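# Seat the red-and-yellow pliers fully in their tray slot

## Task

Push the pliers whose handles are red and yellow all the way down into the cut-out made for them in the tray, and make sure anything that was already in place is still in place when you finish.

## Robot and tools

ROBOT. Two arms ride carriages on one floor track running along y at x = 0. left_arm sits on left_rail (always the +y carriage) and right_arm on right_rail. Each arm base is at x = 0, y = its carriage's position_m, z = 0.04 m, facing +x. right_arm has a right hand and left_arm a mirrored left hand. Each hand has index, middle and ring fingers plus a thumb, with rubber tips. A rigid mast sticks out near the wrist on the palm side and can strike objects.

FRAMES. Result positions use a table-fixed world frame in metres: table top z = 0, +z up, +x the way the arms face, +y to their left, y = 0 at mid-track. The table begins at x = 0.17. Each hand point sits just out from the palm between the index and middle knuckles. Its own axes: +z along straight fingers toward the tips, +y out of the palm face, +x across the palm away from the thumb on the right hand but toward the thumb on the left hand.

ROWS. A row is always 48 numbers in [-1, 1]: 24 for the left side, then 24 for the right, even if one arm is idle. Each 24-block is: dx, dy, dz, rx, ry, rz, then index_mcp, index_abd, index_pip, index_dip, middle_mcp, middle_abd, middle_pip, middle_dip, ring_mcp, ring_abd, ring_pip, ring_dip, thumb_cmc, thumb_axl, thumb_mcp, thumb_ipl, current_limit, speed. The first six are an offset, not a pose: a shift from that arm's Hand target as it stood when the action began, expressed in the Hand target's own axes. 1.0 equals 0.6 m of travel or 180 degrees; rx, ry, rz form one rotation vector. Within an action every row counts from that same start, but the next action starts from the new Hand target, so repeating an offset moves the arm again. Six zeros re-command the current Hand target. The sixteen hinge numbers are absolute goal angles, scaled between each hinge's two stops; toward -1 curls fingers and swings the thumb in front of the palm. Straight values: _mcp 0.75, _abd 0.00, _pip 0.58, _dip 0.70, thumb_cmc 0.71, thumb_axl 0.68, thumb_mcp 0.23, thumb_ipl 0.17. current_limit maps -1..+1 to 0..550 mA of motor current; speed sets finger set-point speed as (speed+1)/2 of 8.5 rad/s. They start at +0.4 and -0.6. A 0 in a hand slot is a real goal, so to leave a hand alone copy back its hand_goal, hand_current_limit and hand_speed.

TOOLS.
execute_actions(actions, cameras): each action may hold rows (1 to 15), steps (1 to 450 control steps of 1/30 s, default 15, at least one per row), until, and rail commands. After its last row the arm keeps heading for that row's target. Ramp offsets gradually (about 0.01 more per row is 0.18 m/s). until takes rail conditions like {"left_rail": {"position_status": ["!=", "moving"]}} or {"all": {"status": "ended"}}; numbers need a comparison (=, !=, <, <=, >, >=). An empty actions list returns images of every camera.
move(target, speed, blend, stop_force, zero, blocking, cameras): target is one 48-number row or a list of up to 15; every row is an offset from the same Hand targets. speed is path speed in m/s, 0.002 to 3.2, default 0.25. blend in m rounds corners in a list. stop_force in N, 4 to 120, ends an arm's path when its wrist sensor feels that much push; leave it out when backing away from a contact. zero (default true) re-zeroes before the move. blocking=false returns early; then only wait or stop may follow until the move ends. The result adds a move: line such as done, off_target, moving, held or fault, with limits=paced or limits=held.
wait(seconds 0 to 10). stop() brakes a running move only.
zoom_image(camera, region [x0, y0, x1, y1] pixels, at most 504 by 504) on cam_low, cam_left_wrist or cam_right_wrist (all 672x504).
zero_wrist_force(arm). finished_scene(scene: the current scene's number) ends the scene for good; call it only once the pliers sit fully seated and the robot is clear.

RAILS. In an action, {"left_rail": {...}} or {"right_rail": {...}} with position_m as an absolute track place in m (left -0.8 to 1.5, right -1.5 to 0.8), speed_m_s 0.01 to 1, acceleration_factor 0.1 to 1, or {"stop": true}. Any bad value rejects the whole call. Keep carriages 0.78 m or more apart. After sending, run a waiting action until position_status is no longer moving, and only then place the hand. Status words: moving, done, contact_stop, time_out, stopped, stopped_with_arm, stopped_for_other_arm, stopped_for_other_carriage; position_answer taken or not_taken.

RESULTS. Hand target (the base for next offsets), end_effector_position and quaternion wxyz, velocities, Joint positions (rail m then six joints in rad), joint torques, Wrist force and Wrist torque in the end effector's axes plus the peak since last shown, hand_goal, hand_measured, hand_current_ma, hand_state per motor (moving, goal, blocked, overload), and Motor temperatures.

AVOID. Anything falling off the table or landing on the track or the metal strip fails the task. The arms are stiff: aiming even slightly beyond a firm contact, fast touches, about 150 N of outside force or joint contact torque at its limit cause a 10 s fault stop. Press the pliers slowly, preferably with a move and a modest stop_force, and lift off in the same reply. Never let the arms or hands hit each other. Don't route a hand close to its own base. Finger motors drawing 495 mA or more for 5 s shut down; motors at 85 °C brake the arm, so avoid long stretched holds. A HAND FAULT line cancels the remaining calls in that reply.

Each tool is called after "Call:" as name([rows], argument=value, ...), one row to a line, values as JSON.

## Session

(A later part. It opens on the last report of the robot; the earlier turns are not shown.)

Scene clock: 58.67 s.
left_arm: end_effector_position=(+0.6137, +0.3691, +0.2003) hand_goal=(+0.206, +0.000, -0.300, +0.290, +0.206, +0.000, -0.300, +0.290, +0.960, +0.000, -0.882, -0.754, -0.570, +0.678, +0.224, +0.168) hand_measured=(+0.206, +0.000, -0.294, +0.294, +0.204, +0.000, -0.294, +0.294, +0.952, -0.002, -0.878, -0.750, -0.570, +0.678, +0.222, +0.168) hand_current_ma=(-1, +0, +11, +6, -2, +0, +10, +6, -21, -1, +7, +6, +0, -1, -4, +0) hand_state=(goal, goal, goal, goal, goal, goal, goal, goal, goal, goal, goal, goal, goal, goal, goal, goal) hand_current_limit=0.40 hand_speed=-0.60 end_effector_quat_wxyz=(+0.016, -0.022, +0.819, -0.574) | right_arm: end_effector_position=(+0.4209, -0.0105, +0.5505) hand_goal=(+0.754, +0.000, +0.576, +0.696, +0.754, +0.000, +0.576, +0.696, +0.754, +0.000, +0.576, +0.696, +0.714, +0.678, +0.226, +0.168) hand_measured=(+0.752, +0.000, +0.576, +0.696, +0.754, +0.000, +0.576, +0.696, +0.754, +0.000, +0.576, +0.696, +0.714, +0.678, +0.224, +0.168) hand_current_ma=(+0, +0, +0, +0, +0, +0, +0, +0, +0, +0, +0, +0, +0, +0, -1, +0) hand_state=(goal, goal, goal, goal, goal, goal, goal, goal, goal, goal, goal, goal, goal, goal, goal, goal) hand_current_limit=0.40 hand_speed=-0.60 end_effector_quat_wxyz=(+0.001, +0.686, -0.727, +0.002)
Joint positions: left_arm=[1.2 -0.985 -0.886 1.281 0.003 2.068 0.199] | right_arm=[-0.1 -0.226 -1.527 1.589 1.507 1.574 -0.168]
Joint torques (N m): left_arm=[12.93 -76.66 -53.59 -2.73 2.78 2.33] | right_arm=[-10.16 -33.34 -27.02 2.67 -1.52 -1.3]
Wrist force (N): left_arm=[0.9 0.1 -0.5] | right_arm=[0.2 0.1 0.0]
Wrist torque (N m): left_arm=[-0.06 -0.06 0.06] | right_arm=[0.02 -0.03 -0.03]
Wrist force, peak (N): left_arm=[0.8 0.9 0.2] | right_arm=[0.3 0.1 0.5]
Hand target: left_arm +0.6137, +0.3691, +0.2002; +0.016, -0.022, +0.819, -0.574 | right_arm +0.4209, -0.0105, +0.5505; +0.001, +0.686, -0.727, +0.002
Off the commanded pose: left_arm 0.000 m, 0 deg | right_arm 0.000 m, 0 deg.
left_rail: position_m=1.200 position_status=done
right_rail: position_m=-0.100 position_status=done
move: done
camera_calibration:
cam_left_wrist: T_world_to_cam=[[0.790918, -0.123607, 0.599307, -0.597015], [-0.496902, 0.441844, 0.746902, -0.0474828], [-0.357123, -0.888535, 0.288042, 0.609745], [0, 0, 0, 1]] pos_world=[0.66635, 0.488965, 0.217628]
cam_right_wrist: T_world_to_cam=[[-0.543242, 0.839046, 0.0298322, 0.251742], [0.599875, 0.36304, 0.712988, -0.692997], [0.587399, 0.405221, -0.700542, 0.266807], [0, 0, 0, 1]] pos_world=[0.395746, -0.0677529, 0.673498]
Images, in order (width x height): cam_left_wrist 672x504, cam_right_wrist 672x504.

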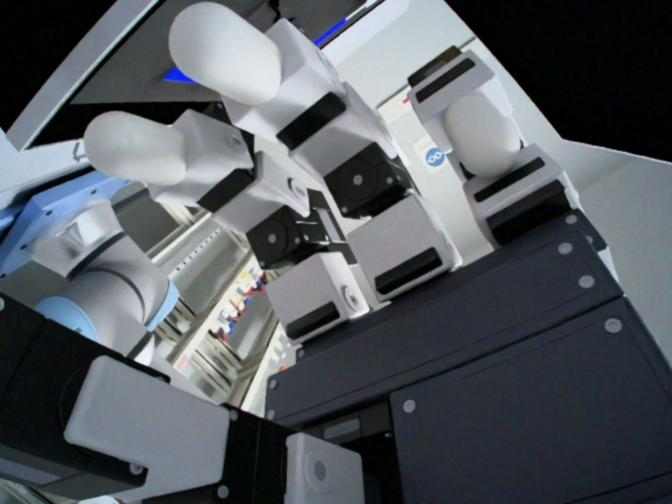

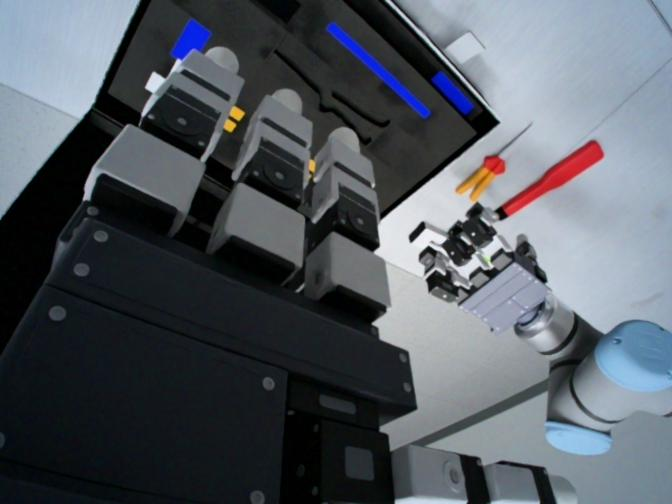

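Call:
move(target=[0,0.2193,0.0798,0,0,0,0.2055,0,-0.2993,0.2899,0.2055,0,-0.2993,0.2899,0.959,0,-0.883,-0.754,-0.571,0.677,0.2247,0.1676,0.4,-0.6,0,0,0,0,0,0,0.754,0,0.576,0.696,0.754,0,0.576,0.696,0.754,0,0.576,0.696,0.714,0.678,0.226,0.168,0.4,-0.6], speed=0.15, stop_force=12, cameras=["cam_left_wrist","cam_right_wrist"])

Call:
zoom_image(camera="cam_right_wrist", region=[430, 90, 570, 230])

Scene clock: 62.60 s.
left_arm: end_effector_position=(+0.6139, +0.3690, +0.0602) hand_goal=(+0.206, +0.000, -0.300, +0.290, +0.206, +0.000, -0.300, +0.290, +0.960, +0.000, -0.882, -0.754, -0.570, +0.678, +0.224, +0.168) hand_measured=(+0.204, +0.000, -0.294, +0.294, +0.204, +0.000, -0.294, +0.294, +0.952, -0.002, -0.878, -0.750, -0.570, +0.678, +0.222, +0.168) hand_current_ma=(-2, +0, +11, +6, -2, +0, +10, +6, -21, -1, +7, +6, +0, -1, -4, +0) hand_state=(goal, goal, goal, goal, goal, goal, goal, goal, goal, goal, goal, goal, goal, goal, goal, goal) hand_current_limit=0.40 hand_speed=-0.60 end_effector_quat_wxyz=(+0.016, -0.022, +0.819, -0.574) | right_arm: end_effector_position=(+0.4209, -0.0105, +0.5505) hand_goal=(+0.754, +0.000, +0.576, +0.696, +0.754, +0.000, +0.576, +0.696, +0.754, +0.000, +0.576, +0.696, +0.714, +0.678, +0.226, +0.168) hand_measured=(+0.752, +0.000, +0.576, +0.696, +0.754, +0.000, +0.576, +0.696, +0.754, +0.000, +0.576, +0.696, +0.714, +0.678, +0.224, +0.168) hand_current_ma=(+0, +0, +0, +0, +0, +0, +0, +0, +0, +0, +0, +0, +0, +0, -1, +0) hand_state=(goal, goal, goal, goal, goal, goal, goal, goal, goal, goal, goal, goal, goal, goal, goal, goal) hand_current_limit=0.40 hand_speed=-0.60 end_effector_quat_wxyz=(+0.001, +0.686, -0.727, +0.002)
Joint positions: left_arm=[1.2 -0.985 -0.774 1.357 -0.184 2.068 0.2] | right_arm=[-0.1 -0.226 -1.527 1.589 1.507 1.574 -0.168]
Joint torques (N m): left_arm=[12.26 -78.82 -26.69 -2.5 1.17 -1.33] | right_arm=[-8.04 -31.63 -26.89 2.61 -1.24 -1.61]
Wrist force (N): left_arm=[0.8 0.1 -0.5] | right_arm=[0.1 0.1 0.3]
Wrist torque (N m): left_arm=[-0.06 -0.03 0.06] | right_arm=[-0.02 -0.03 -0.03]
Wrist force, peak (N): left_arm=[0.7 -1.8 -1.1] | right_arm=[0.1 0.4 0.6]
Hand target: left_arm +0.6139, +0.3690, +0.0602; +0.016, -0.022, +0.819, -0.574 | right_arm +0.4209, -0.0105, +0.5505; +0.001, +0.686, -0.727, +0.002
Off the commanded pose: left_arm 0.000 m, 0 deg | right_arm 0.000 m, 0 deg.
left_rail: position_m=1.200 position_status=done
right_rail: position_m=-0.100 position_status=done
move: done
camera_calibration:
cam_left_wrist: T_world_to_cam=[[0.790915, -0.123627, 0.599308, -0.513211], [-0.496852, 0.441954, 0.74687, 0.057217], [-0.357199, -0.888478, 0.288124, 0.6501], [0, 0, 0, 1]] pos_world=[0.66655, 0.488866, 0.0775285]
cam_right_wrist: T_world_to_cam=[[-0.543242, 0.839046, 0.0298322, 0.251742], [0.599875, 0.36304, 0.712988, -0.692997], [0.587399, 0.405221, -0.700542, 0.266807], [0, 0, 0, 1]] pos_world=[0.395746, -0.0677529, 0.673498]
Images, in order (width x height): cam_left_wrist 672x504, cam_right_wrist 672x504.

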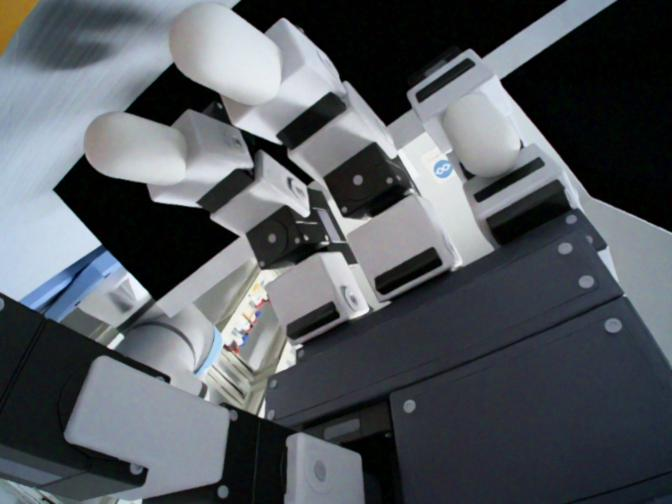

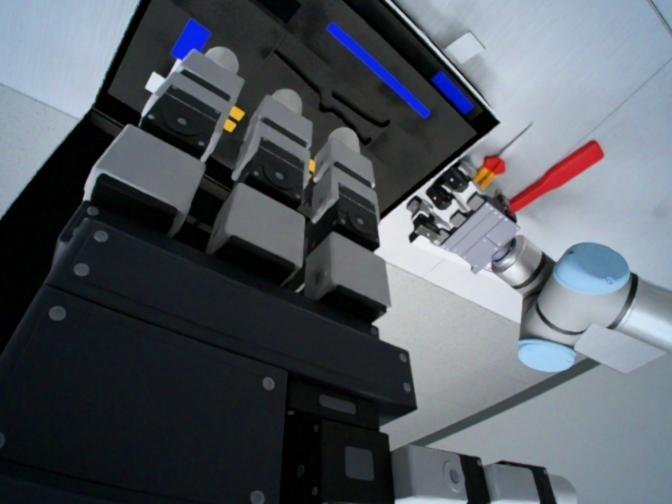

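Scaled by 3.600 from the camera's 672x504 image, which has a finer 960x720 frame.

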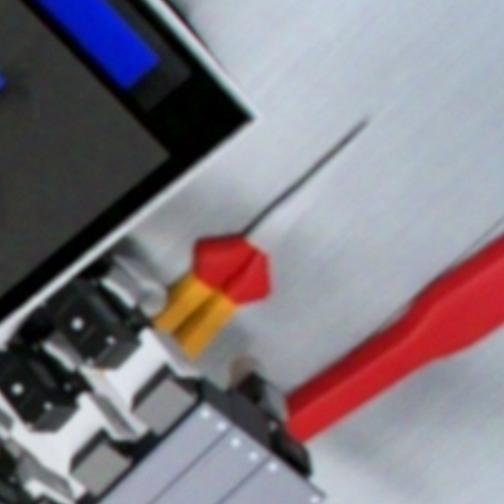

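Call:
move(target=[0.010,0.0440,0.0155,0,0,0,0.2055,0,-0.2993,0.2899,0.2055,0,-0.2993,0.2899,0.959,0,-0.883,-0.754,-0.571,0.677,0.2247,0.1676,0.4,-0.6,0,0,0,0,0,0,0.754,0,0.576,0.696,0.754,0,0.576,0.696,0.754,0,0.576,0.696,0.714,0.678,0.226,0.168,0.4,-0.6], speed=0.02, stop_force=5, cameras=["cam_left_wrist","cam_right_wrist"])

Call:
zoom_image(camera="cam_right_wrist", region=[430, 90, 570, 230])

Scene clock: 65.60 s.
left_arm: end_effector_position=(+0.6079, +0.3689, +0.0322) hand_goal=(+0.206, +0.000, -0.300, +0.290, +0.206, +0.000, -0.300, +0.290, +0.960, +0.000, -0.882, -0.754, -0.570, +0.678, +0.224, +0.168) hand_measured=(+0.204, +0.000, -0.294, +0.294, +0.204, +0.000, -0.294, +0.294, +0.952, -0.002, -0.878, -0.750, -0.570, +0.678, +0.222, +0.168) hand_current_ma=(-2, +0, +11, +6, -2, +0, +10, +6, -21, -1, +7, +6, +0, -1, -4, +0) hand_state=(goal, goal, goal, goal, goal, goal, goal, goal, goal, goal, goal, goal, goal, goal, goal, goal) hand_current_limit=0.40 hand_speed=-0.60 end_effector_quat_wxyz=(+0.016, -0.022, +0.819, -0.574) | right_arm: end_effector_position=(+0.4209, -0.0105, +0.5505) hand_goal=(+0.754, +0.000, +0.576, +0.696, +0.754, +0.000, +0.576, +0.696, +0.754, +0.000, +0.576, +0.696, +0.714, +0.678, +0.226, +0.168) hand_measured=(+0.752, +0.000, +0.576, +0.696, +0.754, +0.000, +0.576, +0.696, +0.754, +0.000, +0.576, +0.696, +0.714, +0.678, +0.224, +0.168) hand_current_ma=(+0, +0, +0, +0, +0, +0, +0, +0, +0, +0, +0, +0, +0, +0, -1, +0) hand_state=(goal, goal, goal, goal, goal, goal, goal, goal, goal, goal, goal, goal, goal, goal, goal, goal) hand_current_limit=0.40 hand_speed=-0.60 end_effector_quat_wxyz=(+0.001, +0.686, -0.727, +0.002)
Joint positions: left_arm=[1.2 -0.991 -0.754 1.377 -0.225 2.063 0.197] | right_arm=[-0.1 -0.226 -1.527 1.589 1.507 1.574 -0.168]
Joint torques (N m): left_arm=[-9.76 -78.62 -25.05 -2.5 -1.73 -1.73] | right_arm=[-11.74 -34.26 -27.75 2.3 -1.16 -0.82]
Wrist force (N): left_arm=[0.6 -0.2 -0.5] | right_arm=[-0.1 0.1 0.2]
Wrist torque (N m): left_arm=[-0.11 -0.02 0.30] | right_arm=[-0.02 0.00 -0.05]
Wrist force, peak (N): left_arm=[1.3 0.1 -0.2] | right_arm=[0.1 0.3 0.5]
Hand target: left_arm +0.6079, +0.3689, +0.0322; +0.016, -0.022, +0.819, -0.574 | right_arm +0.4209, -0.0105, +0.5505; +0.001, +0.686, -0.727, +0.002
Off the commanded pose: left_arm 0.000 m, 0 deg | right_arm 0.000 m, 0 deg.
left_rail: position_m=1.200 position_status=done
right_rail: position_m=-0.100 position_status=done
move: done
camera_calibration:
cam_left_wrist: T_world_to_cam=[[0.790915, -0.123627, 0.599308, -0.491685], [-0.496852, 0.441954, 0.74687, 0.0751483], [-0.357199, -0.888478, 0.288124, 0.656024], [0, 0, 0, 1]] pos_world=[0.66055, 0.488866, 0.0495285]
cam_right_wrist: T_world_to_cam=[[-0.543242, 0.839046, 0.0298322, 0.251742], [0.599875, 0.36304, 0.712988, -0.692997], [0.587399, 0.405221, -0.700542, 0.266807], [0, 0, 0, 1]] pos_world=[0.395746, -0.0677529, 0.673498]
Images, in order (width x height): cam_left_wrist 672x504, cam_right_wrist 672x504.

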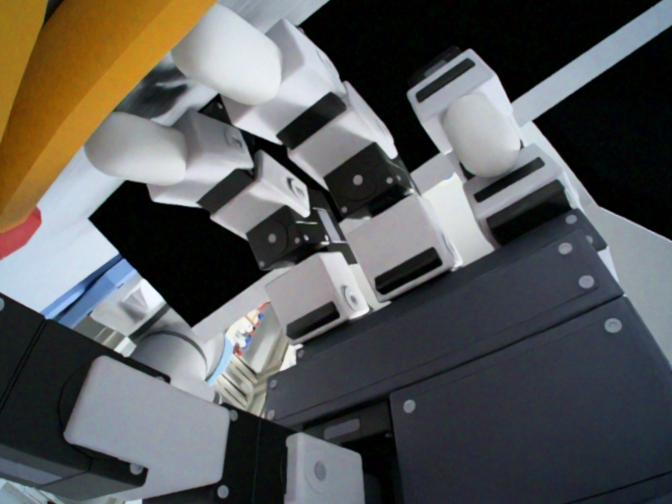

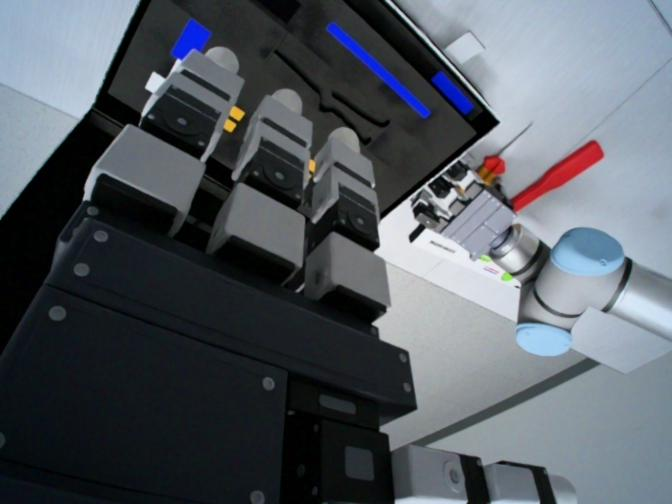

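Scaled by 3.600 from the camera's 672x504 image, which has a finer 960x720 frame.

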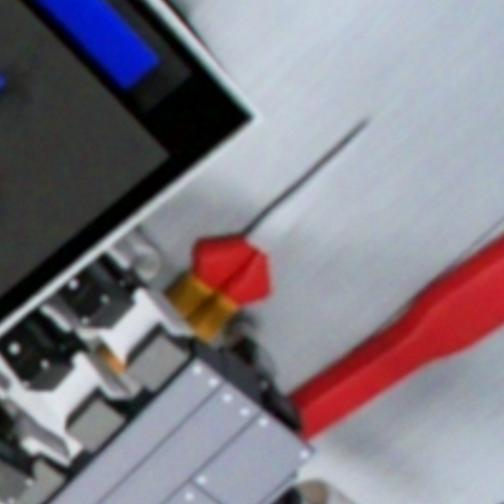

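Call:
zoom_image(camera="cam_left_wrist", region=[0, 0, 300, 260])

Scaled by 1.680 from the camera's 672x504 image, which has a finer 960x720 frame.

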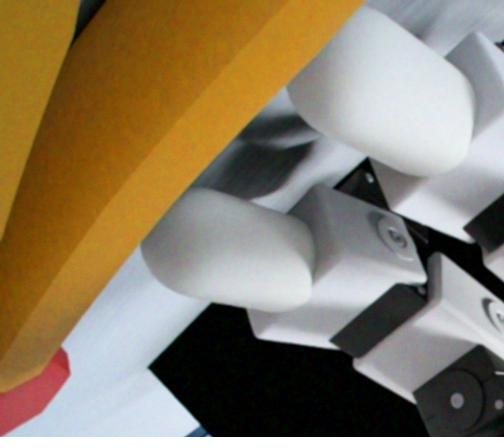

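Call:
move([
  [0,-0.0072,-0.0026,0,0,0,0.2055,0,-0.2993,0.2899,0.2055,0,-0.2993,0.2899,0.959,0,-0.883,-0.754,-0.571,0.677,0.2247,0.1676,0.4,-0.6,0,0,0,0,0,0,0.754,0,0.576,0.696,0.754,0,0.576,0.696,0.754,0,0.576,0.696,0.714,0.678,0.226,0.168,0.4,-0.6],
  [0,-0.0072,-0.0026,0,0,0,-0.2055,0,0.0949,0.1884,-0.2055,0,0.0949,0.1884,0.959,0,-0.883,-0.754,-0.571,0.677,0.1573,0.1027,0,-0.8,0,0,0,0,0,0,0.754,0,0.576,0.696,0.754,0,0.576,0.696,0.754,0,0.576,0.696,0.714,0.678,0.226,0.168,0.4,-0.6],
], speed=0.05, cameras=["cam_left_wrist","cam_right_wrist"])

Call:
zoom_image(camera="cam_right_wrist", region=[430, 90, 570, 230])

Call:
zoom_image(camera="cam_left_wrist", region=[0, 0, 300, 260])

Scene clock: 67.97 s.
left_arm: end_effector_position=(+0.6079, +0.3689, +0.0368) hand_goal=(-0.206, +0.000, +0.094, +0.188, -0.206, +0.000, +0.094, +0.188, +0.960, +0.000, -0.882, -0.754, -0.570, +0.678, +0.158, +0.102) hand_measured=(-0.138, -0.002, +0.096, +0.182, -0.148, -0.004, +0.106, +0.192, +0.952, -0.002, -0.878, -0.750, -0.546, +0.678, +0.194, +0.122) hand_current_ma=(+256, -5, +5, -12, +212, -6, +31, +5, -21, -1, +7, +6, +69, +1, +148, +75) hand_state=(blocked, goal, goal, goal, blocked, goal, goal, goal, goal, goal, goal, goal, blocked, goal, blocked, goal) hand_current_limit=0.00 hand_speed=-0.80 end_effector_quat_wxyz=(+0.016, -0.022, +0.819, -0.574) | right_arm: end_effector_position=(+0.4209, -0.0105, +0.5505) hand_goal=(+0.754, +0.000, +0.576, +0.696, +0.754, +0.000, +0.576, +0.696, +0.754, +0.000, +0.576, +0.696, +0.714, +0.678, +0.226, +0.168) hand_measured=(+0.752, +0.000, +0.576, +0.696, +0.754, +0.000, +0.576, +0.696, +0.754, +0.000, +0.576, +0.696, +0.714, +0.678, +0.224, +0.168) hand_current_ma=(+0, +0, +0, +0, +0, +0, +0, +0, +0, +0, +0, +0, +0, +0, -1, +0) hand_state=(goal, goal, goal, goal, goal, goal, goal, goal, goal, goal, goal, goal, goal, goal, goal, goal) hand_current_limit=0.40 hand_speed=-0.60 end_effector_quat_wxyz=(+0.001, +0.686, -0.727, +0.002)
Joint positions: left_arm=[1.2 -0.991 -0.759 1.376 -0.219 2.063 0.197] | right_arm=[-0.1 -0.226 -1.527 1.589 1.507 1.574 -0.168]
Joint torques (N m): left_arm=[-6.41 -96.8 -41.27 0.57 -1.4 -1.21] | right_arm=[-11.65 -35.76 -27.27 3.09 -1.13 -1.43]
Wrist force (N): left_arm=[1.2 -1.0 0.3] | right_arm=[0.2 -0.1 0.4]
Wrist torque (N m): left_arm=[-0.01 -0.10 0.26] | right_arm=[-0.05 -0.04 -0.03]
Wrist force, peak (N): left_arm=[0.6 -2.7 -0.5] | right_arm=[0.2 0.2 0.5]
Hand target: left_arm +0.6079, +0.3689, +0.0368; +0.016, -0.022, +0.819, -0.574 | right_arm +0.4209, -0.0105, +0.5505; +0.001, +0.686, -0.727, +0.002
Off the commanded pose: left_arm 0.000 m, 0 deg | right_arm 0.000 m, 0 deg.
left_rail: position_m=1.200 position_status=done
right_rail: position_m=-0.100 position_status=done
move: done
camera_calibration:
cam_left_wrist: T_world_to_cam=[[0.790876, -0.123592, 0.599367, -0.494448], [-0.496914, 0.441964, 0.746823, 0.0717958], [-0.357199, -0.888478, 0.288124, 0.65461], [0, 0, 0, 1]] pos_world=[0.66055, 0.488766, 0.0541283]
cam_right_wrist: T_world_to_cam=[[-0.543242, 0.839046, 0.0298322, 0.251742], [0.599875, 0.36304, 0.712988, -0.692997], [0.587399, 0.405221, -0.700542, 0.266807], [0, 0, 0, 1]] pos_world=[0.395746, -0.0677529, 0.673498]
Images, in order (width x height): cam_left_wrist 672x504, cam_right_wrist 672x504.

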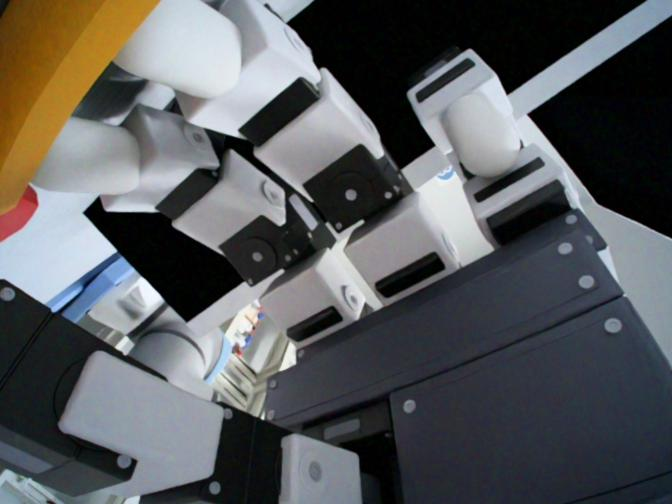

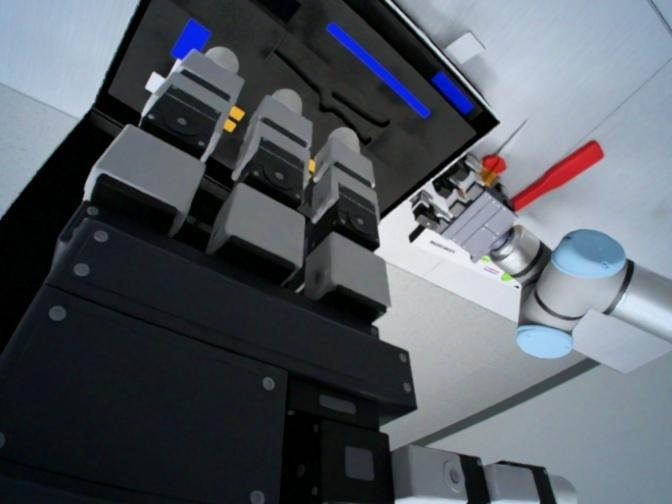

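Scaled by 3.600 from the camera's 672x504 image, which has a finer 960x720 frame.

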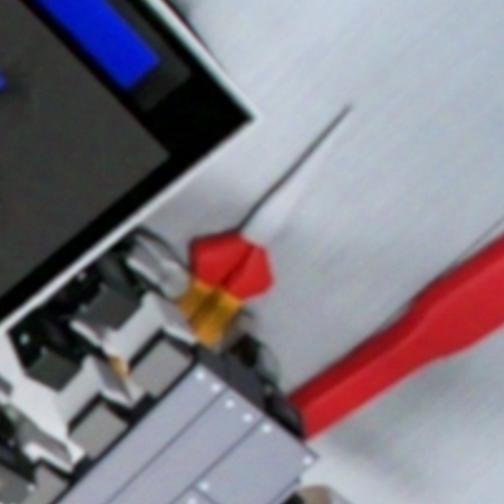

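Scaled by 1.680 from the camera's 672x504 image, which has a finer 960x720 frame.

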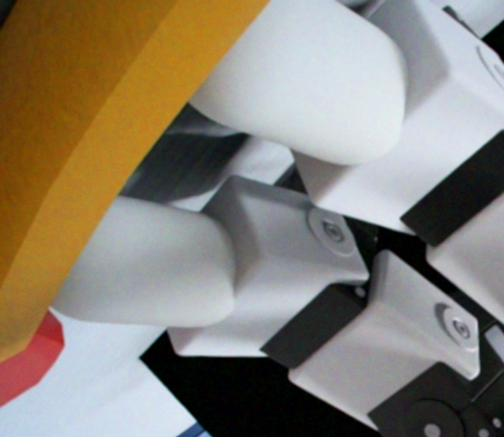

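Call:
move(target=[0,-0.0627,-0.0228,0,0,0,-0.2055,0,0.0949,0.1884,-0.2055,0,0.0949,0.1884,0.959,0,-0.883,-0.754,-0.571,0.677,0.1573,0.1027,0,-0.8,0,0,0,0,0,0,0.754,0,0.576,0.696,0.754,0,0.576,0.696,0.754,0,0.576,0.696,0.714,0.678,0.226,0.168,0.4,-0.6], speed=0.04, cameras=["cam_left_wrist","cam_right_wrist"])

Call:
zoom_image(camera="cam_right_wrist", region=[430, 90, 570, 230])

Call:
zoom_image(camera="cam_left_wrist", region=[0, 0, 300, 260])

Scene clock: 69.63 s.
left_arm: end_effector_position=(+0.6079, +0.3689, +0.0767) hand_goal=(-0.206, +0.000, +0.094, +0.188, -0.206, +0.000, +0.094, +0.188, +0.960, +0.000, -0.882, -0.754, -0.570, +0.678, +0.158, +0.102) hand_measured=(-0.204, -0.002, +0.100, +0.192, -0.202, -0.004, +0.100, +0.192, +0.952, -0.002, -0.878, -0.750, -0.568, +0.678, +0.160, +0.104) hand_current_ma=(+5, -4, +12, +7, +6, -5, +11, +6, -21, -1, +7, +6, +4, +1, +2, +4) hand_state=(goal, goal, goal, goal, goal, goal, goal, goal, goal, goal, goal, goal, goal, goal, goal, goal) hand_current_limit=0.00 hand_speed=-0.80 end_effector_quat_wxyz=(+0.016, -0.022, +0.819, -0.574) | right_arm: end_effector_position=(+0.4209, -0.0105, +0.5505) hand_goal=(+0.754, +0.000, +0.576, +0.696, +0.754, +0.000, +0.576, +0.696, +0.754, +0.000, +0.576, +0.696, +0.714, +0.678, +0.226, +0.168) hand_measured=(+0.752, +0.000, +0.576, +0.696, +0.754, +0.000, +0.576, +0.696, +0.754, +0.000, +0.576, +0.696, +0.714, +0.678, +0.224, +0.168) hand_current_ma=(+0, +0, +0, +0, +0, +0, +0, +0, +0, +0, +0, +0, +0, +0, -1, +0) hand_state=(goal, goal, goal, goal, goal, goal, goal, goal, goal, goal, goal, goal, goal, goal, goal, goal) hand_current_limit=0.40 hand_speed=-0.60 end_effector_quat_wxyz=(+0.001, +0.686, -0.727, +0.002)
Joint positions: left_arm=[1.2 -0.991 -0.796 1.363 -0.169 2.063 0.197] | right_arm=[-0.1 -0.226 -1.527 1.589 1.507 1.574 -0.168]
Joint torques (N m): left_arm=[-11.09 -101.72 -50.16 1.81 -1.6 -1.14] | right_arm=[-10.86 -34.38 -28.56 2.54 -1.56 -1.24]
Wrist force (N): left_arm=[0.8 0.3 -0.5] | right_arm=[0.0 0.3 0.3]
Wrist torque (N m): left_arm=[0.01 -0.04 0.32] | right_arm=[0.01 -0.02 -0.03]
Wrist force, peak (N): left_arm=[1.2 1.6 0.2] | right_arm=[0.1 0.5 0.2]
Hand target: left_arm +0.6079, +0.3689, +0.0768; +0.016, -0.022, +0.819, -0.574 | right_arm +0.4209, -0.0105, +0.5505; +0.001, +0.686, -0.727, +0.002
Off the commanded pose: left_arm 0.000 m, 0 deg | right_arm 0.000 m, 0 deg.
left_rail: position_m=1.200 position_status=done
right_rail: position_m=-0.100 position_status=done
move: done
camera_calibration:
cam_left_wrist: T_world_to_cam=[[0.790922, -0.123632, 0.599298, -0.518355], [-0.496842, 0.441952, 0.746878, 0.0419059], [-0.357199, -0.888478, 0.288124, 0.643202], [0, 0, 0, 1]] pos_world=[0.66055, 0.488866, 0.0940285]
cam_right_wrist: T_world_to_cam=[[-0.543242, 0.839046, 0.0298322, 0.251742], [0.599875, 0.36304, 0.712988, -0.692997], [0.587399, 0.405221, -0.700542, 0.266807], [0, 0, 0, 1]] pos_world=[0.395746, -0.0677529, 0.673498]
Images, in order (width x height): cam_left_wrist 672x504, cam_right_wrist 672x504.

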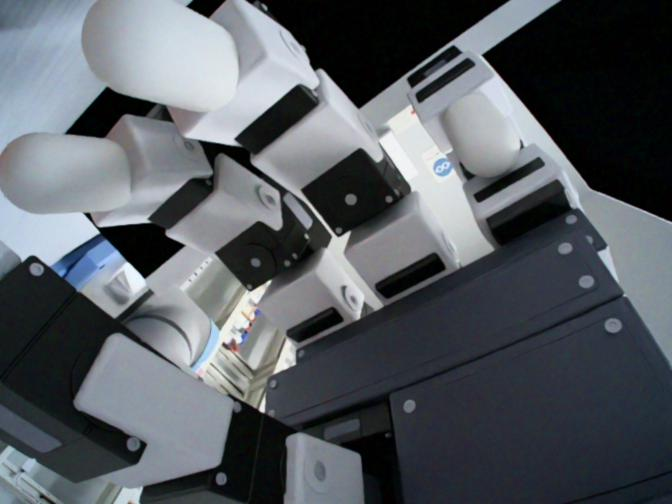

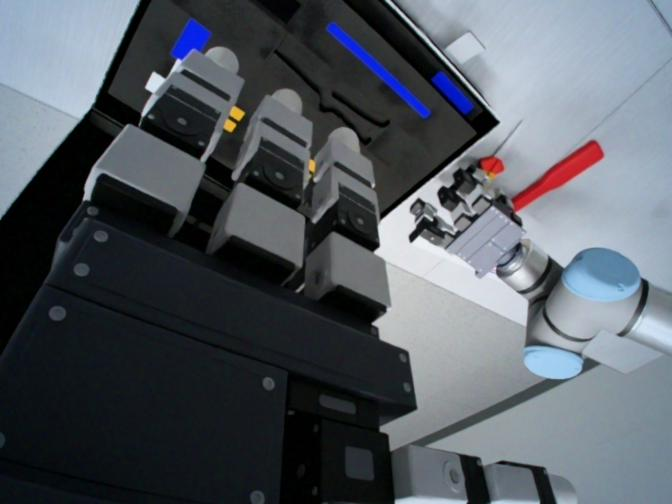

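Scaled by 3.600 from the camera's 672x504 image, which has a finer 960x720 frame.

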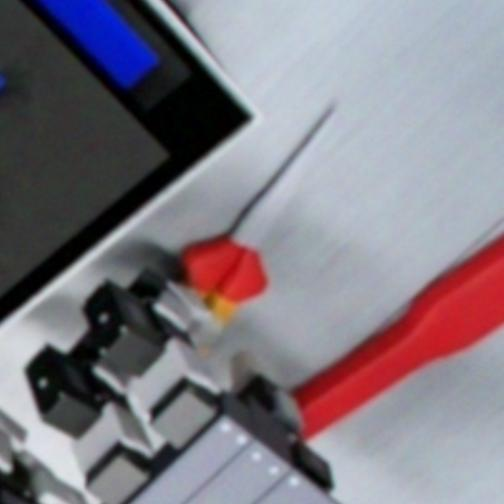

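Scaled by 1.680 from the camera's 672x504 image, which has a finer 960x720 frame.

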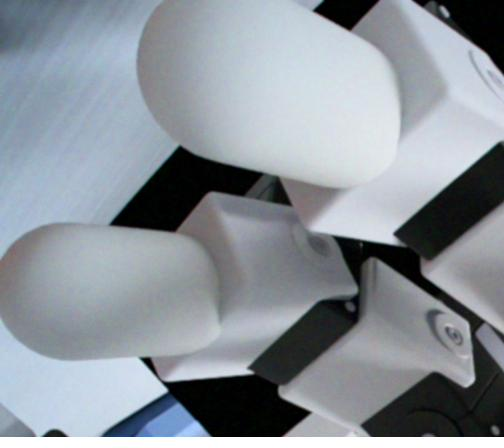

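Call:
move(target=[-0.007,-0.111,-0.1823,0.0667,0,0,-0.0411,0,-0.0365,0.6957,-0.0411,0,-0.0365,0.6957,0.959,0,-0.883,-0.754,-0.571,0.677,0.2247,0.1676,0.2,-0.6,0,0,0,0,0,0,0.754,0,0.576,0.696,0.754,0,0.576,0.696,0.754,0,0.576,0.696,0.714,0.678,0.226,0.168,0.4,-0.6], speed=0.15, cameras=["cam_left_wrist","cam_right_wrist"])

Call:
zoom_image(camera="cam_right_wrist", region=[430, 90, 560, 220])

Scene clock: 73.07 s.
left_arm: end_effector_position=(+0.6077, +0.4491, +0.1767) hand_goal=(-0.042, +0.000, -0.036, +0.696, -0.042, +0.000, -0.036, +0.696, +0.960, +0.000, -0.882, -0.754, -0.570, +0.678, +0.224, +0.168) hand_measured=(-0.046, -0.002, -0.032, +0.694, -0.048, -0.004, -0.032, +0.694, +0.952, -0.002, -0.880, -0.750, -0.568, +0.678, +0.222, +0.166) hand_current_ma=(-11, -4, +7, -5, -12, -5, +7, -4, -21, -1, +5, +6, +3, +1, -6, -5) hand_state=(goal, goal, goal, goal, goal, goal, goal, goal, goal, goal, goal, goal, goal, goal, goal, goal) hand_current_limit=0.20 hand_speed=-0.60 end_effector_quat_wxyz=(+0.018, -0.020, +0.754, -0.656) | right_arm: end_effector_position=(+0.4209, -0.0105, +0.5505) hand_goal=(+0.754, +0.000, +0.576, +0.696, +0.754, +0.000, +0.576, +0.696, +0.754, +0.000, +0.576, +0.696, +0.714, +0.678, +0.226, +0.168) hand_measured=(+0.752, +0.000, +0.576, +0.696, +0.754, +0.000, +0.576, +0.696, +0.754, +0.000, +0.576, +0.696, +0.714, +0.678, +0.224, +0.168) hand_current_ma=(+0, +0, +0, +0, +0, +0, +0, +0, +0, +0, +0, +0, +0, +0, -1, +0) hand_state=(goal, goal, goal, goal, goal, goal, goal, goal, goal, goal, goal, goal, goal, goal, goal, goal) hand_current_limit=0.40 hand_speed=-0.60 end_effector_quat_wxyz=(+0.001, +0.686, -0.727, +0.002)
Joint positions: left_arm=[1.2 -0.915 -0.994 1.59 -0.428 2.166 0.096] | right_arm=[-0.1 -0.226 -1.527 1.589 1.507 1.574 -0.168]
Joint torques (N m): left_arm=[11.85 -87.51 -27.38 -3.36 2.86 -1.63] | right_arm=[-8.58 -34.45 -27.77 2.92 -0.96 -0.77]
Wrist force (N): left_arm=[0.8 0.2 -0.5] | right_arm=[0.2 -0.1 0.1]
Wrist torque (N m): left_arm=[-0.05 -0.05 0.38] | right_arm=[-0.03 -0.03 -0.03]
Wrist force, peak (N): left_arm=[0.8 -0.2 -1.7] | right_arm=[0.4 -0.1 0.4]
Hand target: left_arm +0.6077, +0.4491, +0.1768; +0.018, -0.020, +0.754, -0.656 | right_arm +0.4209, -0.0105, +0.5505; +0.001, +0.686, -0.727, +0.002
Off the commanded pose: left_arm 0.000 m, 0 deg | right_arm 0.000 m, 0 deg.
left_rail: position_m=1.200 position_status=done
right_rail: position_m=-0.100 position_status=done
move: done
camera_calibration:
cam_left_wrist: T_world_to_cam=[[0.784026, 0.00419687, 0.620713, -0.625222], [-0.504487, 0.586929, 0.633252, -0.108635], [-0.361657, -0.809628, 0.462285, 0.621993], [0, 0, 0, 1]] pos_world=[0.660333, 0.569967, 0.169339]
cam_right_wrist: T_world_to_cam=[[-0.543242, 0.839046, 0.0298322, 0.251742], [0.599875, 0.36304, 0.712988, -0.692997], [0.587399, 0.405221, -0.700542, 0.266807], [0, 0, 0, 1]] pos_world=[0.395746, -0.0677529, 0.673498]
Images, in order (width x height): cam_left_wrist 672x504, cam_right_wrist 672x504.

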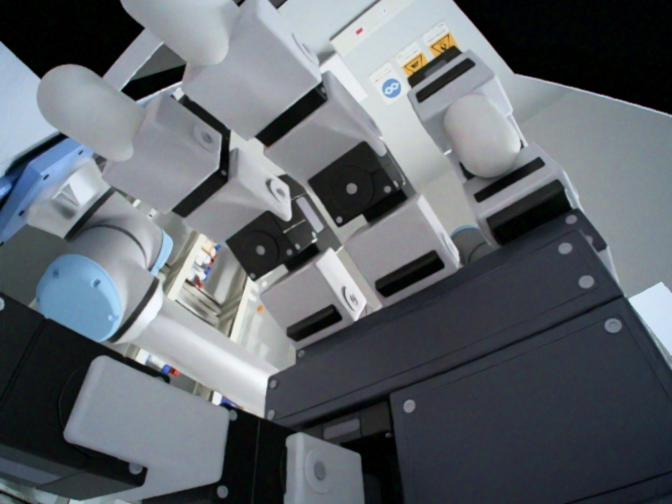

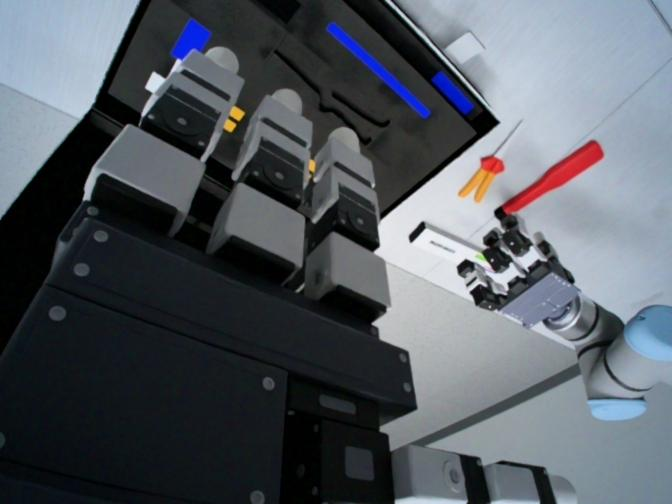

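Scaled by 3.877 from the camera's 672x504 image, which has a finer 960x720 frame.

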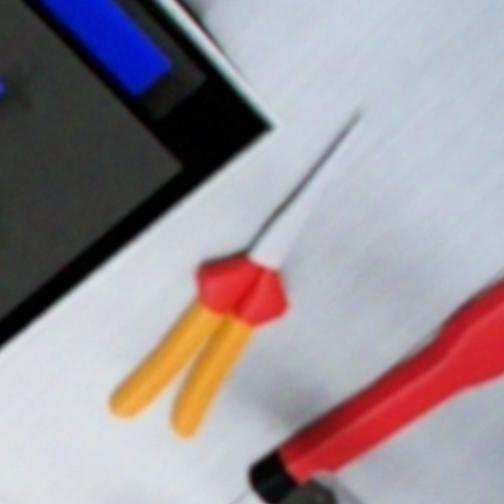

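Call:
move(target=[-0.0178,0.138,0.1362,0,-0.055,-0.0077,-0.0411,0,-0.0365,0.6957,-0.0411,0,-0.0365,0.6957,0.959,0,-0.883,-0.754,-0.571,0.677,0.2247,0.1676,0.2,-0.6,0,0,0,0,0,0,0.754,0,0.576,0.696,0.754,0,0.576,0.696,0.754,0,0.576,0.696,0.714,0.678,0.226,0.168,0.4,-0.6], speed=0.15, stop_force=15, cameras=["cam_left_wrist","cam_right_wrist"])

Call:
zoom_image(camera="cam_right_wrist", region=[430, 90, 560, 220])

Call:
zoom_image(camera="cam_left_wrist", region=[0, 0, 300, 260])

Scene clock: 75.63 s.
left_arm: end_effector_position=(+0.6222, +0.3803, +0.0835) hand_goal=(-0.042, +0.000, -0.036, +0.696, -0.042, +0.000, -0.036, +0.696, +0.960, +0.000, -0.882, -0.754, -0.570, +0.678, +0.224, +0.168) hand_measured=(-0.046, -0.002, -0.032, +0.694, -0.048, -0.004, -0.032, +0.694, +0.952, -0.002, -0.880, -0.750, -0.568, +0.678, +0.222, +0.166) hand_current_ma=(-11, -4, +7, -5, -12, -5, +6, -4, -21, -1, +5, +6, +3, +1, -6, -5) hand_state=(goal, goal, goal, goal, goal, goal, goal, goal, goal, goal, goal, goal, goal, goal, goal, goal) hand_current_limit=0.20 hand_speed=-0.60 end_effector_quat_wxyz=(+0.075, -0.085, +0.750, -0.652) | right_arm: end_effector_position=(+0.4209, -0.0105, +0.5505) hand_goal=(+0.754, +0.000, +0.576, +0.696, +0.754, +0.000, +0.576, +0.696, +0.754, +0.000, +0.576, +0.696, +0.714, +0.678, +0.226, +0.168) hand_measured=(+0.752, +0.000, +0.576, +0.696, +0.754, +0.000, +0.576, +0.696, +0.754, +0.000, +0.576, +0.696, +0.714, +0.678, +0.224, +0.168) hand_current_ma=(+0, +0, +0, +0, +0, +0, +0, +0, +0, +0, +0, +0, +0, +0, -1, +0) hand_state=(goal, goal, goal, goal, goal, goal, goal, goal, goal, goal, goal, goal, goal, goal, goal, goal) hand_current_limit=0.40 hand_speed=-0.60 end_effector_quat_wxyz=(+0.001, +0.686, -0.727, +0.002)
Joint positions: left_arm=[1.2 -0.993 -0.868 1.567 -0.552 1.917 0.051] | right_arm=[-0.1 -0.226 -1.527 1.589 1.507 1.574 -0.168]
Joint torques (N m): left_arm=[-10.29 -70.46 -47.26 -3.47 -1.89 -1.73] | right_arm=[-11.93 -37.04 -28.04 2.83 -0.91 -0.85]
Wrist force (N): left_arm=[0.7 0.4 -0.3] | right_arm=[0.0 0.1 0.3]
Wrist torque (N m): left_arm=[-0.03 -0.01 0.31] | right_arm=[-0.02 -0.02 -0.04]
Wrist force, peak (N): left_arm=[0.2 -1.0 -1.7] | right_arm=[0.3 0.3 0.4]
Hand target: left_arm +0.6222, +0.3803, +0.0835; +0.075, -0.085, +0.750, -0.652 | right_arm +0.4209, -0.0105, +0.5505; +0.001, +0.686, -0.727, +0.002
Off the commanded pose: left_arm 0.000 m, 0 deg | right_arm 0.000 m, 0 deg.
left_rail: position_m=1.200 position_status=done
right_rail: position_m=-0.100 position_status=done
move: done
camera_calibration:
cam_left_wrist: T_world_to_cam=[[0.771352, 0.140439, 0.620719, -0.622277], [-0.598784, 0.490542, 0.633108, 0.0934029], [-0.215576, -0.860026, 0.462473, 0.54292], [0, 0, 0, 1]] pos_world=[0.652964, 0.508499, 0.0760393]
cam_right_wrist: T_world_to_cam=[[-0.543242, 0.839046, 0.0298322, 0.251742], [0.599875, 0.36304, 0.712988, -0.692997], [0.587399, 0.405221, -0.700542, 0.266807], [0, 0, 0, 1]] pos_world=[0.395746, -0.0677529, 0.673498]
Images, in order (width x height): cam_left_wrist 672x504, cam_right_wrist 672x504.

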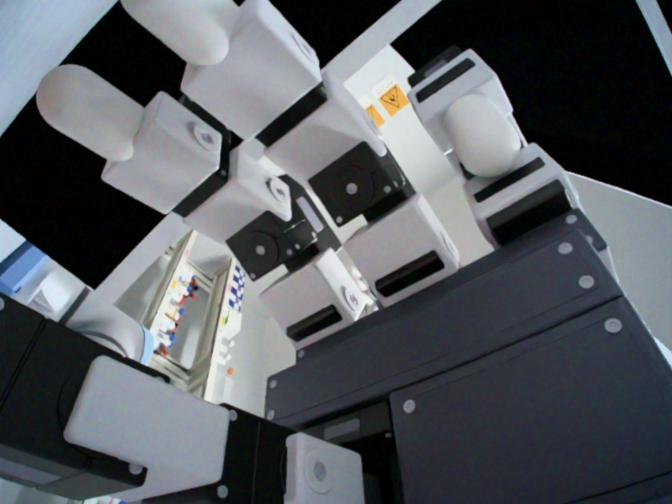

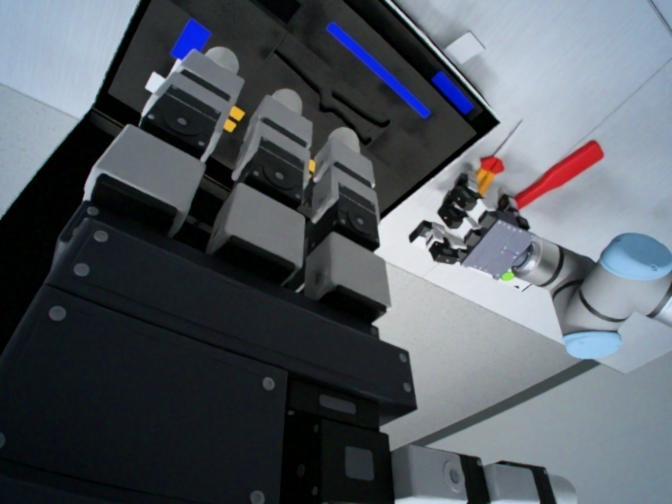

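Scaled by 3.877 from the camera's 672x504 image, which has a finer 960x720 frame.

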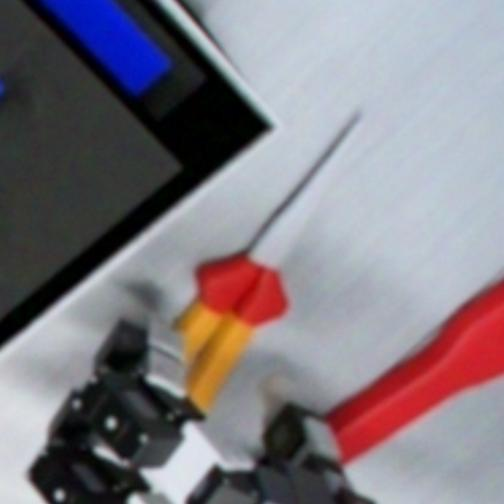

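Scaled by 1.680 from the camera's 672x504 image, which has a finer 960x720 frame.

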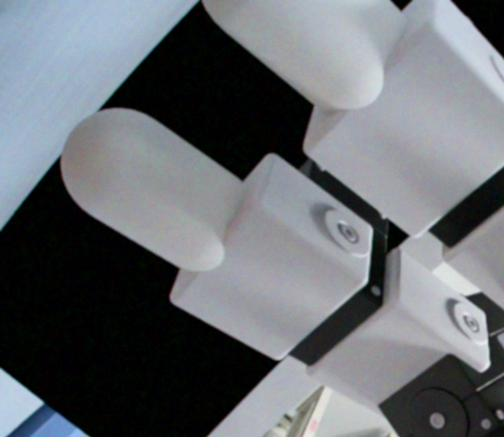

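Call:
move(target=[0.0167,0.0545,0.0076,0,0,0,-0.0411,0,-0.0365,0.6957,-0.0411,0,-0.0365,0.6957,0.959,0,-0.883,-0.754,-0.571,0.677,0.2247,0.1676,0.2,-0.6,0,0,0,0,0,0,0.754,0,0.576,0.696,0.754,0,0.576,0.696,0.754,0,0.576,0.696,0.714,0.678,0.226,0.168,0.4,-0.6], speed=0.02, stop_force=5, cameras=["cam_left_wrist","cam_right_wrist"])

Call:
zoom_image(camera="cam_right_wrist", region=[430, 90, 560, 220])

Call:
zoom_image(camera="cam_left_wrist", region=[0, 0, 300, 260])

Scene clock: 79.07 s.
left_arm: end_effector_position=(+0.6144, +0.3785, +0.0573) hand_goal=(-0.042, +0.000, -0.036, +0.696, -0.042, +0.000, -0.036, +0.696, +0.960, +0.000, -0.882, -0.754, -0.570, +0.678, +0.224, +0.168) hand_measured=(-0.046, -0.002, -0.032, +0.694, -0.048, -0.004, -0.032, +0.694, +0.952, -0.002, -0.880, -0.750, -0.568, +0.678, +0.222, +0.166) hand_current_ma=(-11, -4, +7, -5, -12, -5, +6, -4, -21, -1, +5, +6, +3, +1, -6, -5) hand_state=(goal, goal, goal, goal, goal, goal, goal, goal, goal, goal, goal, goal, goal, goal, goal, goal) hand_current_limit=0.20 hand_speed=-0.60 end_effector_quat_wxyz=(+0.075, -0.085, +0.750, -0.652) | right_arm: end_effector_position=(+0.4209, -0.0105, +0.5505) hand_goal=(+0.754, +0.000, +0.576, +0.696, +0.754, +0.000, +0.576, +0.696, +0.754, +0.000, +0.576, +0.696, +0.714, +0.678, +0.226, +0.168) hand_measured=(+0.752, +0.000, +0.576, +0.696, +0.754, +0.000, +0.576, +0.696, +0.754, +0.000, +0.576, +0.696, +0.714, +0.678, +0.224, +0.168) hand_current_ma=(+0, +0, +0, +0, +0, +0, +0, +0, +0, +0, +0, +0, +0, +0, -1, +0) hand_state=(goal, goal, goal, goal, goal, goal, goal, goal, goal, goal, goal, goal, goal, goal, goal, goal) hand_current_limit=0.40 hand_speed=-0.60 end_effector_quat_wxyz=(+0.001, +0.686, -0.727, +0.002)
Joint positions: left_arm=[1.2 -1.002 -0.845 1.584 -0.592 1.908 0.05] | right_arm=[-0.1 -0.226 -1.527 1.589 1.507 1.574 -0.168]
Joint torques (N m): left_arm=[13.29 -94.79 -46.29 0.56 2.59 1.04] | right_arm=[-11.6 -37.68 -28.89 2.77 -1.2 -0.74]
Wrist force (N): left_arm=[0.8 0.1 -0.3] | right_arm=[-0.4 0.3 0.2]
Wrist torque (N m): left_arm=[-0.09 -0.03 0.34] | right_arm=[0.02 0.04 -0.07]
Wrist force, peak (N): left_arm=[-2.3 -7.0 0.0] | right_arm=[-0.2 0.3 0.4]
Hand target: left_arm +0.6144, +0.3785, +0.0573; +0.075, -0.085, +0.750, -0.652 (not the last commanded pose) | right_arm +0.4209, -0.0105, +0.5505; +0.001, +0.686, -0.727, +0.002
Off the commanded pose: left_arm 0.007 m, 0 deg | right_arm 0.000 m, 0 deg.
left_rail: position_m=1.200 position_status=done
right_rail: position_m=-0.100 position_status=done
move: contact (left_arm)
camera_calibration:
cam_left_wrist: T_world_to_cam=[[0.771369, 0.140504, 0.620684, -0.599864], [-0.598759, 0.490639, 0.633057, 0.1062], [-0.215585, -0.85996, 0.462592, 0.551795], [0, 0, 0, 1]] pos_world=[0.645264, 0.506699, 0.0498395]
cam_right_wrist: T_world_to_cam=[[-0.543242, 0.839046, 0.0298322, 0.251742], [0.599875, 0.36304, 0.712988, -0.692997], [0.587399, 0.405221, -0.700542, 0.266807], [0, 0, 0, 1]] pos_world=[0.395746, -0.0677529, 0.673498]
Images, in order (width x height): cam_left_wrist 672x504, cam_right_wrist 672x504.

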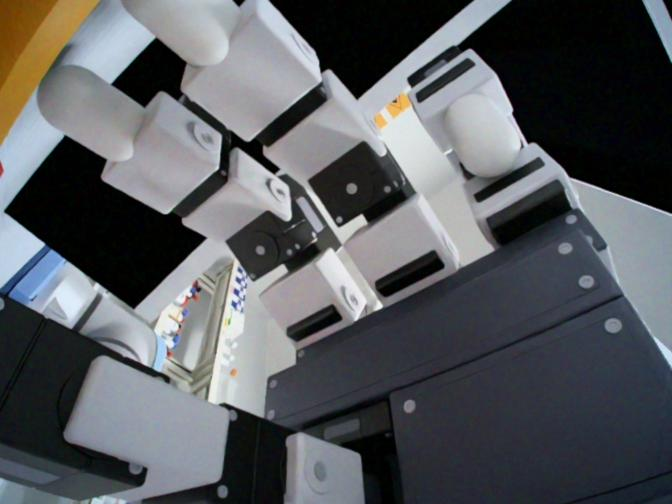

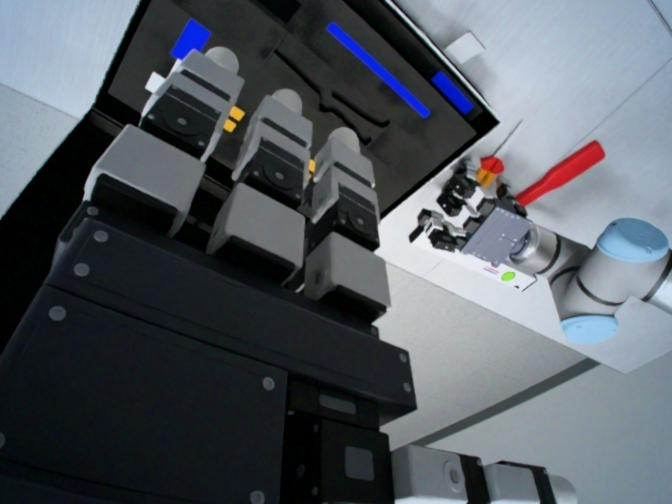

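Scaled by 3.877 from the camera's 672x504 image, which has a finer 960x720 frame.

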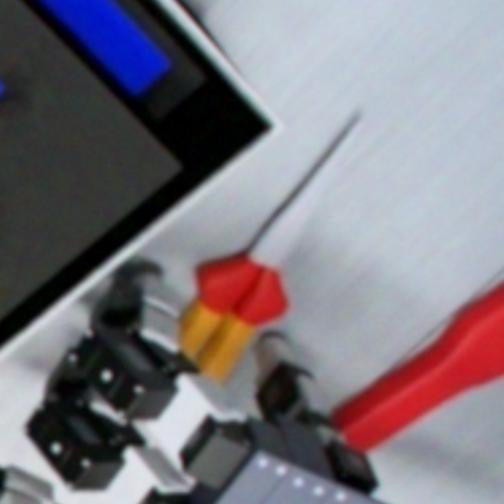

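Scaled by 1.680 from the camera's 672x504 image, which has a finer 960x720 frame.

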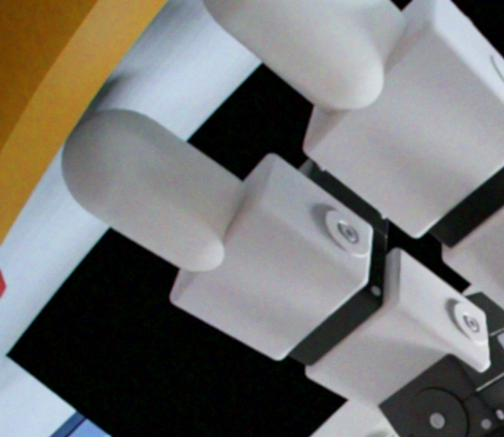

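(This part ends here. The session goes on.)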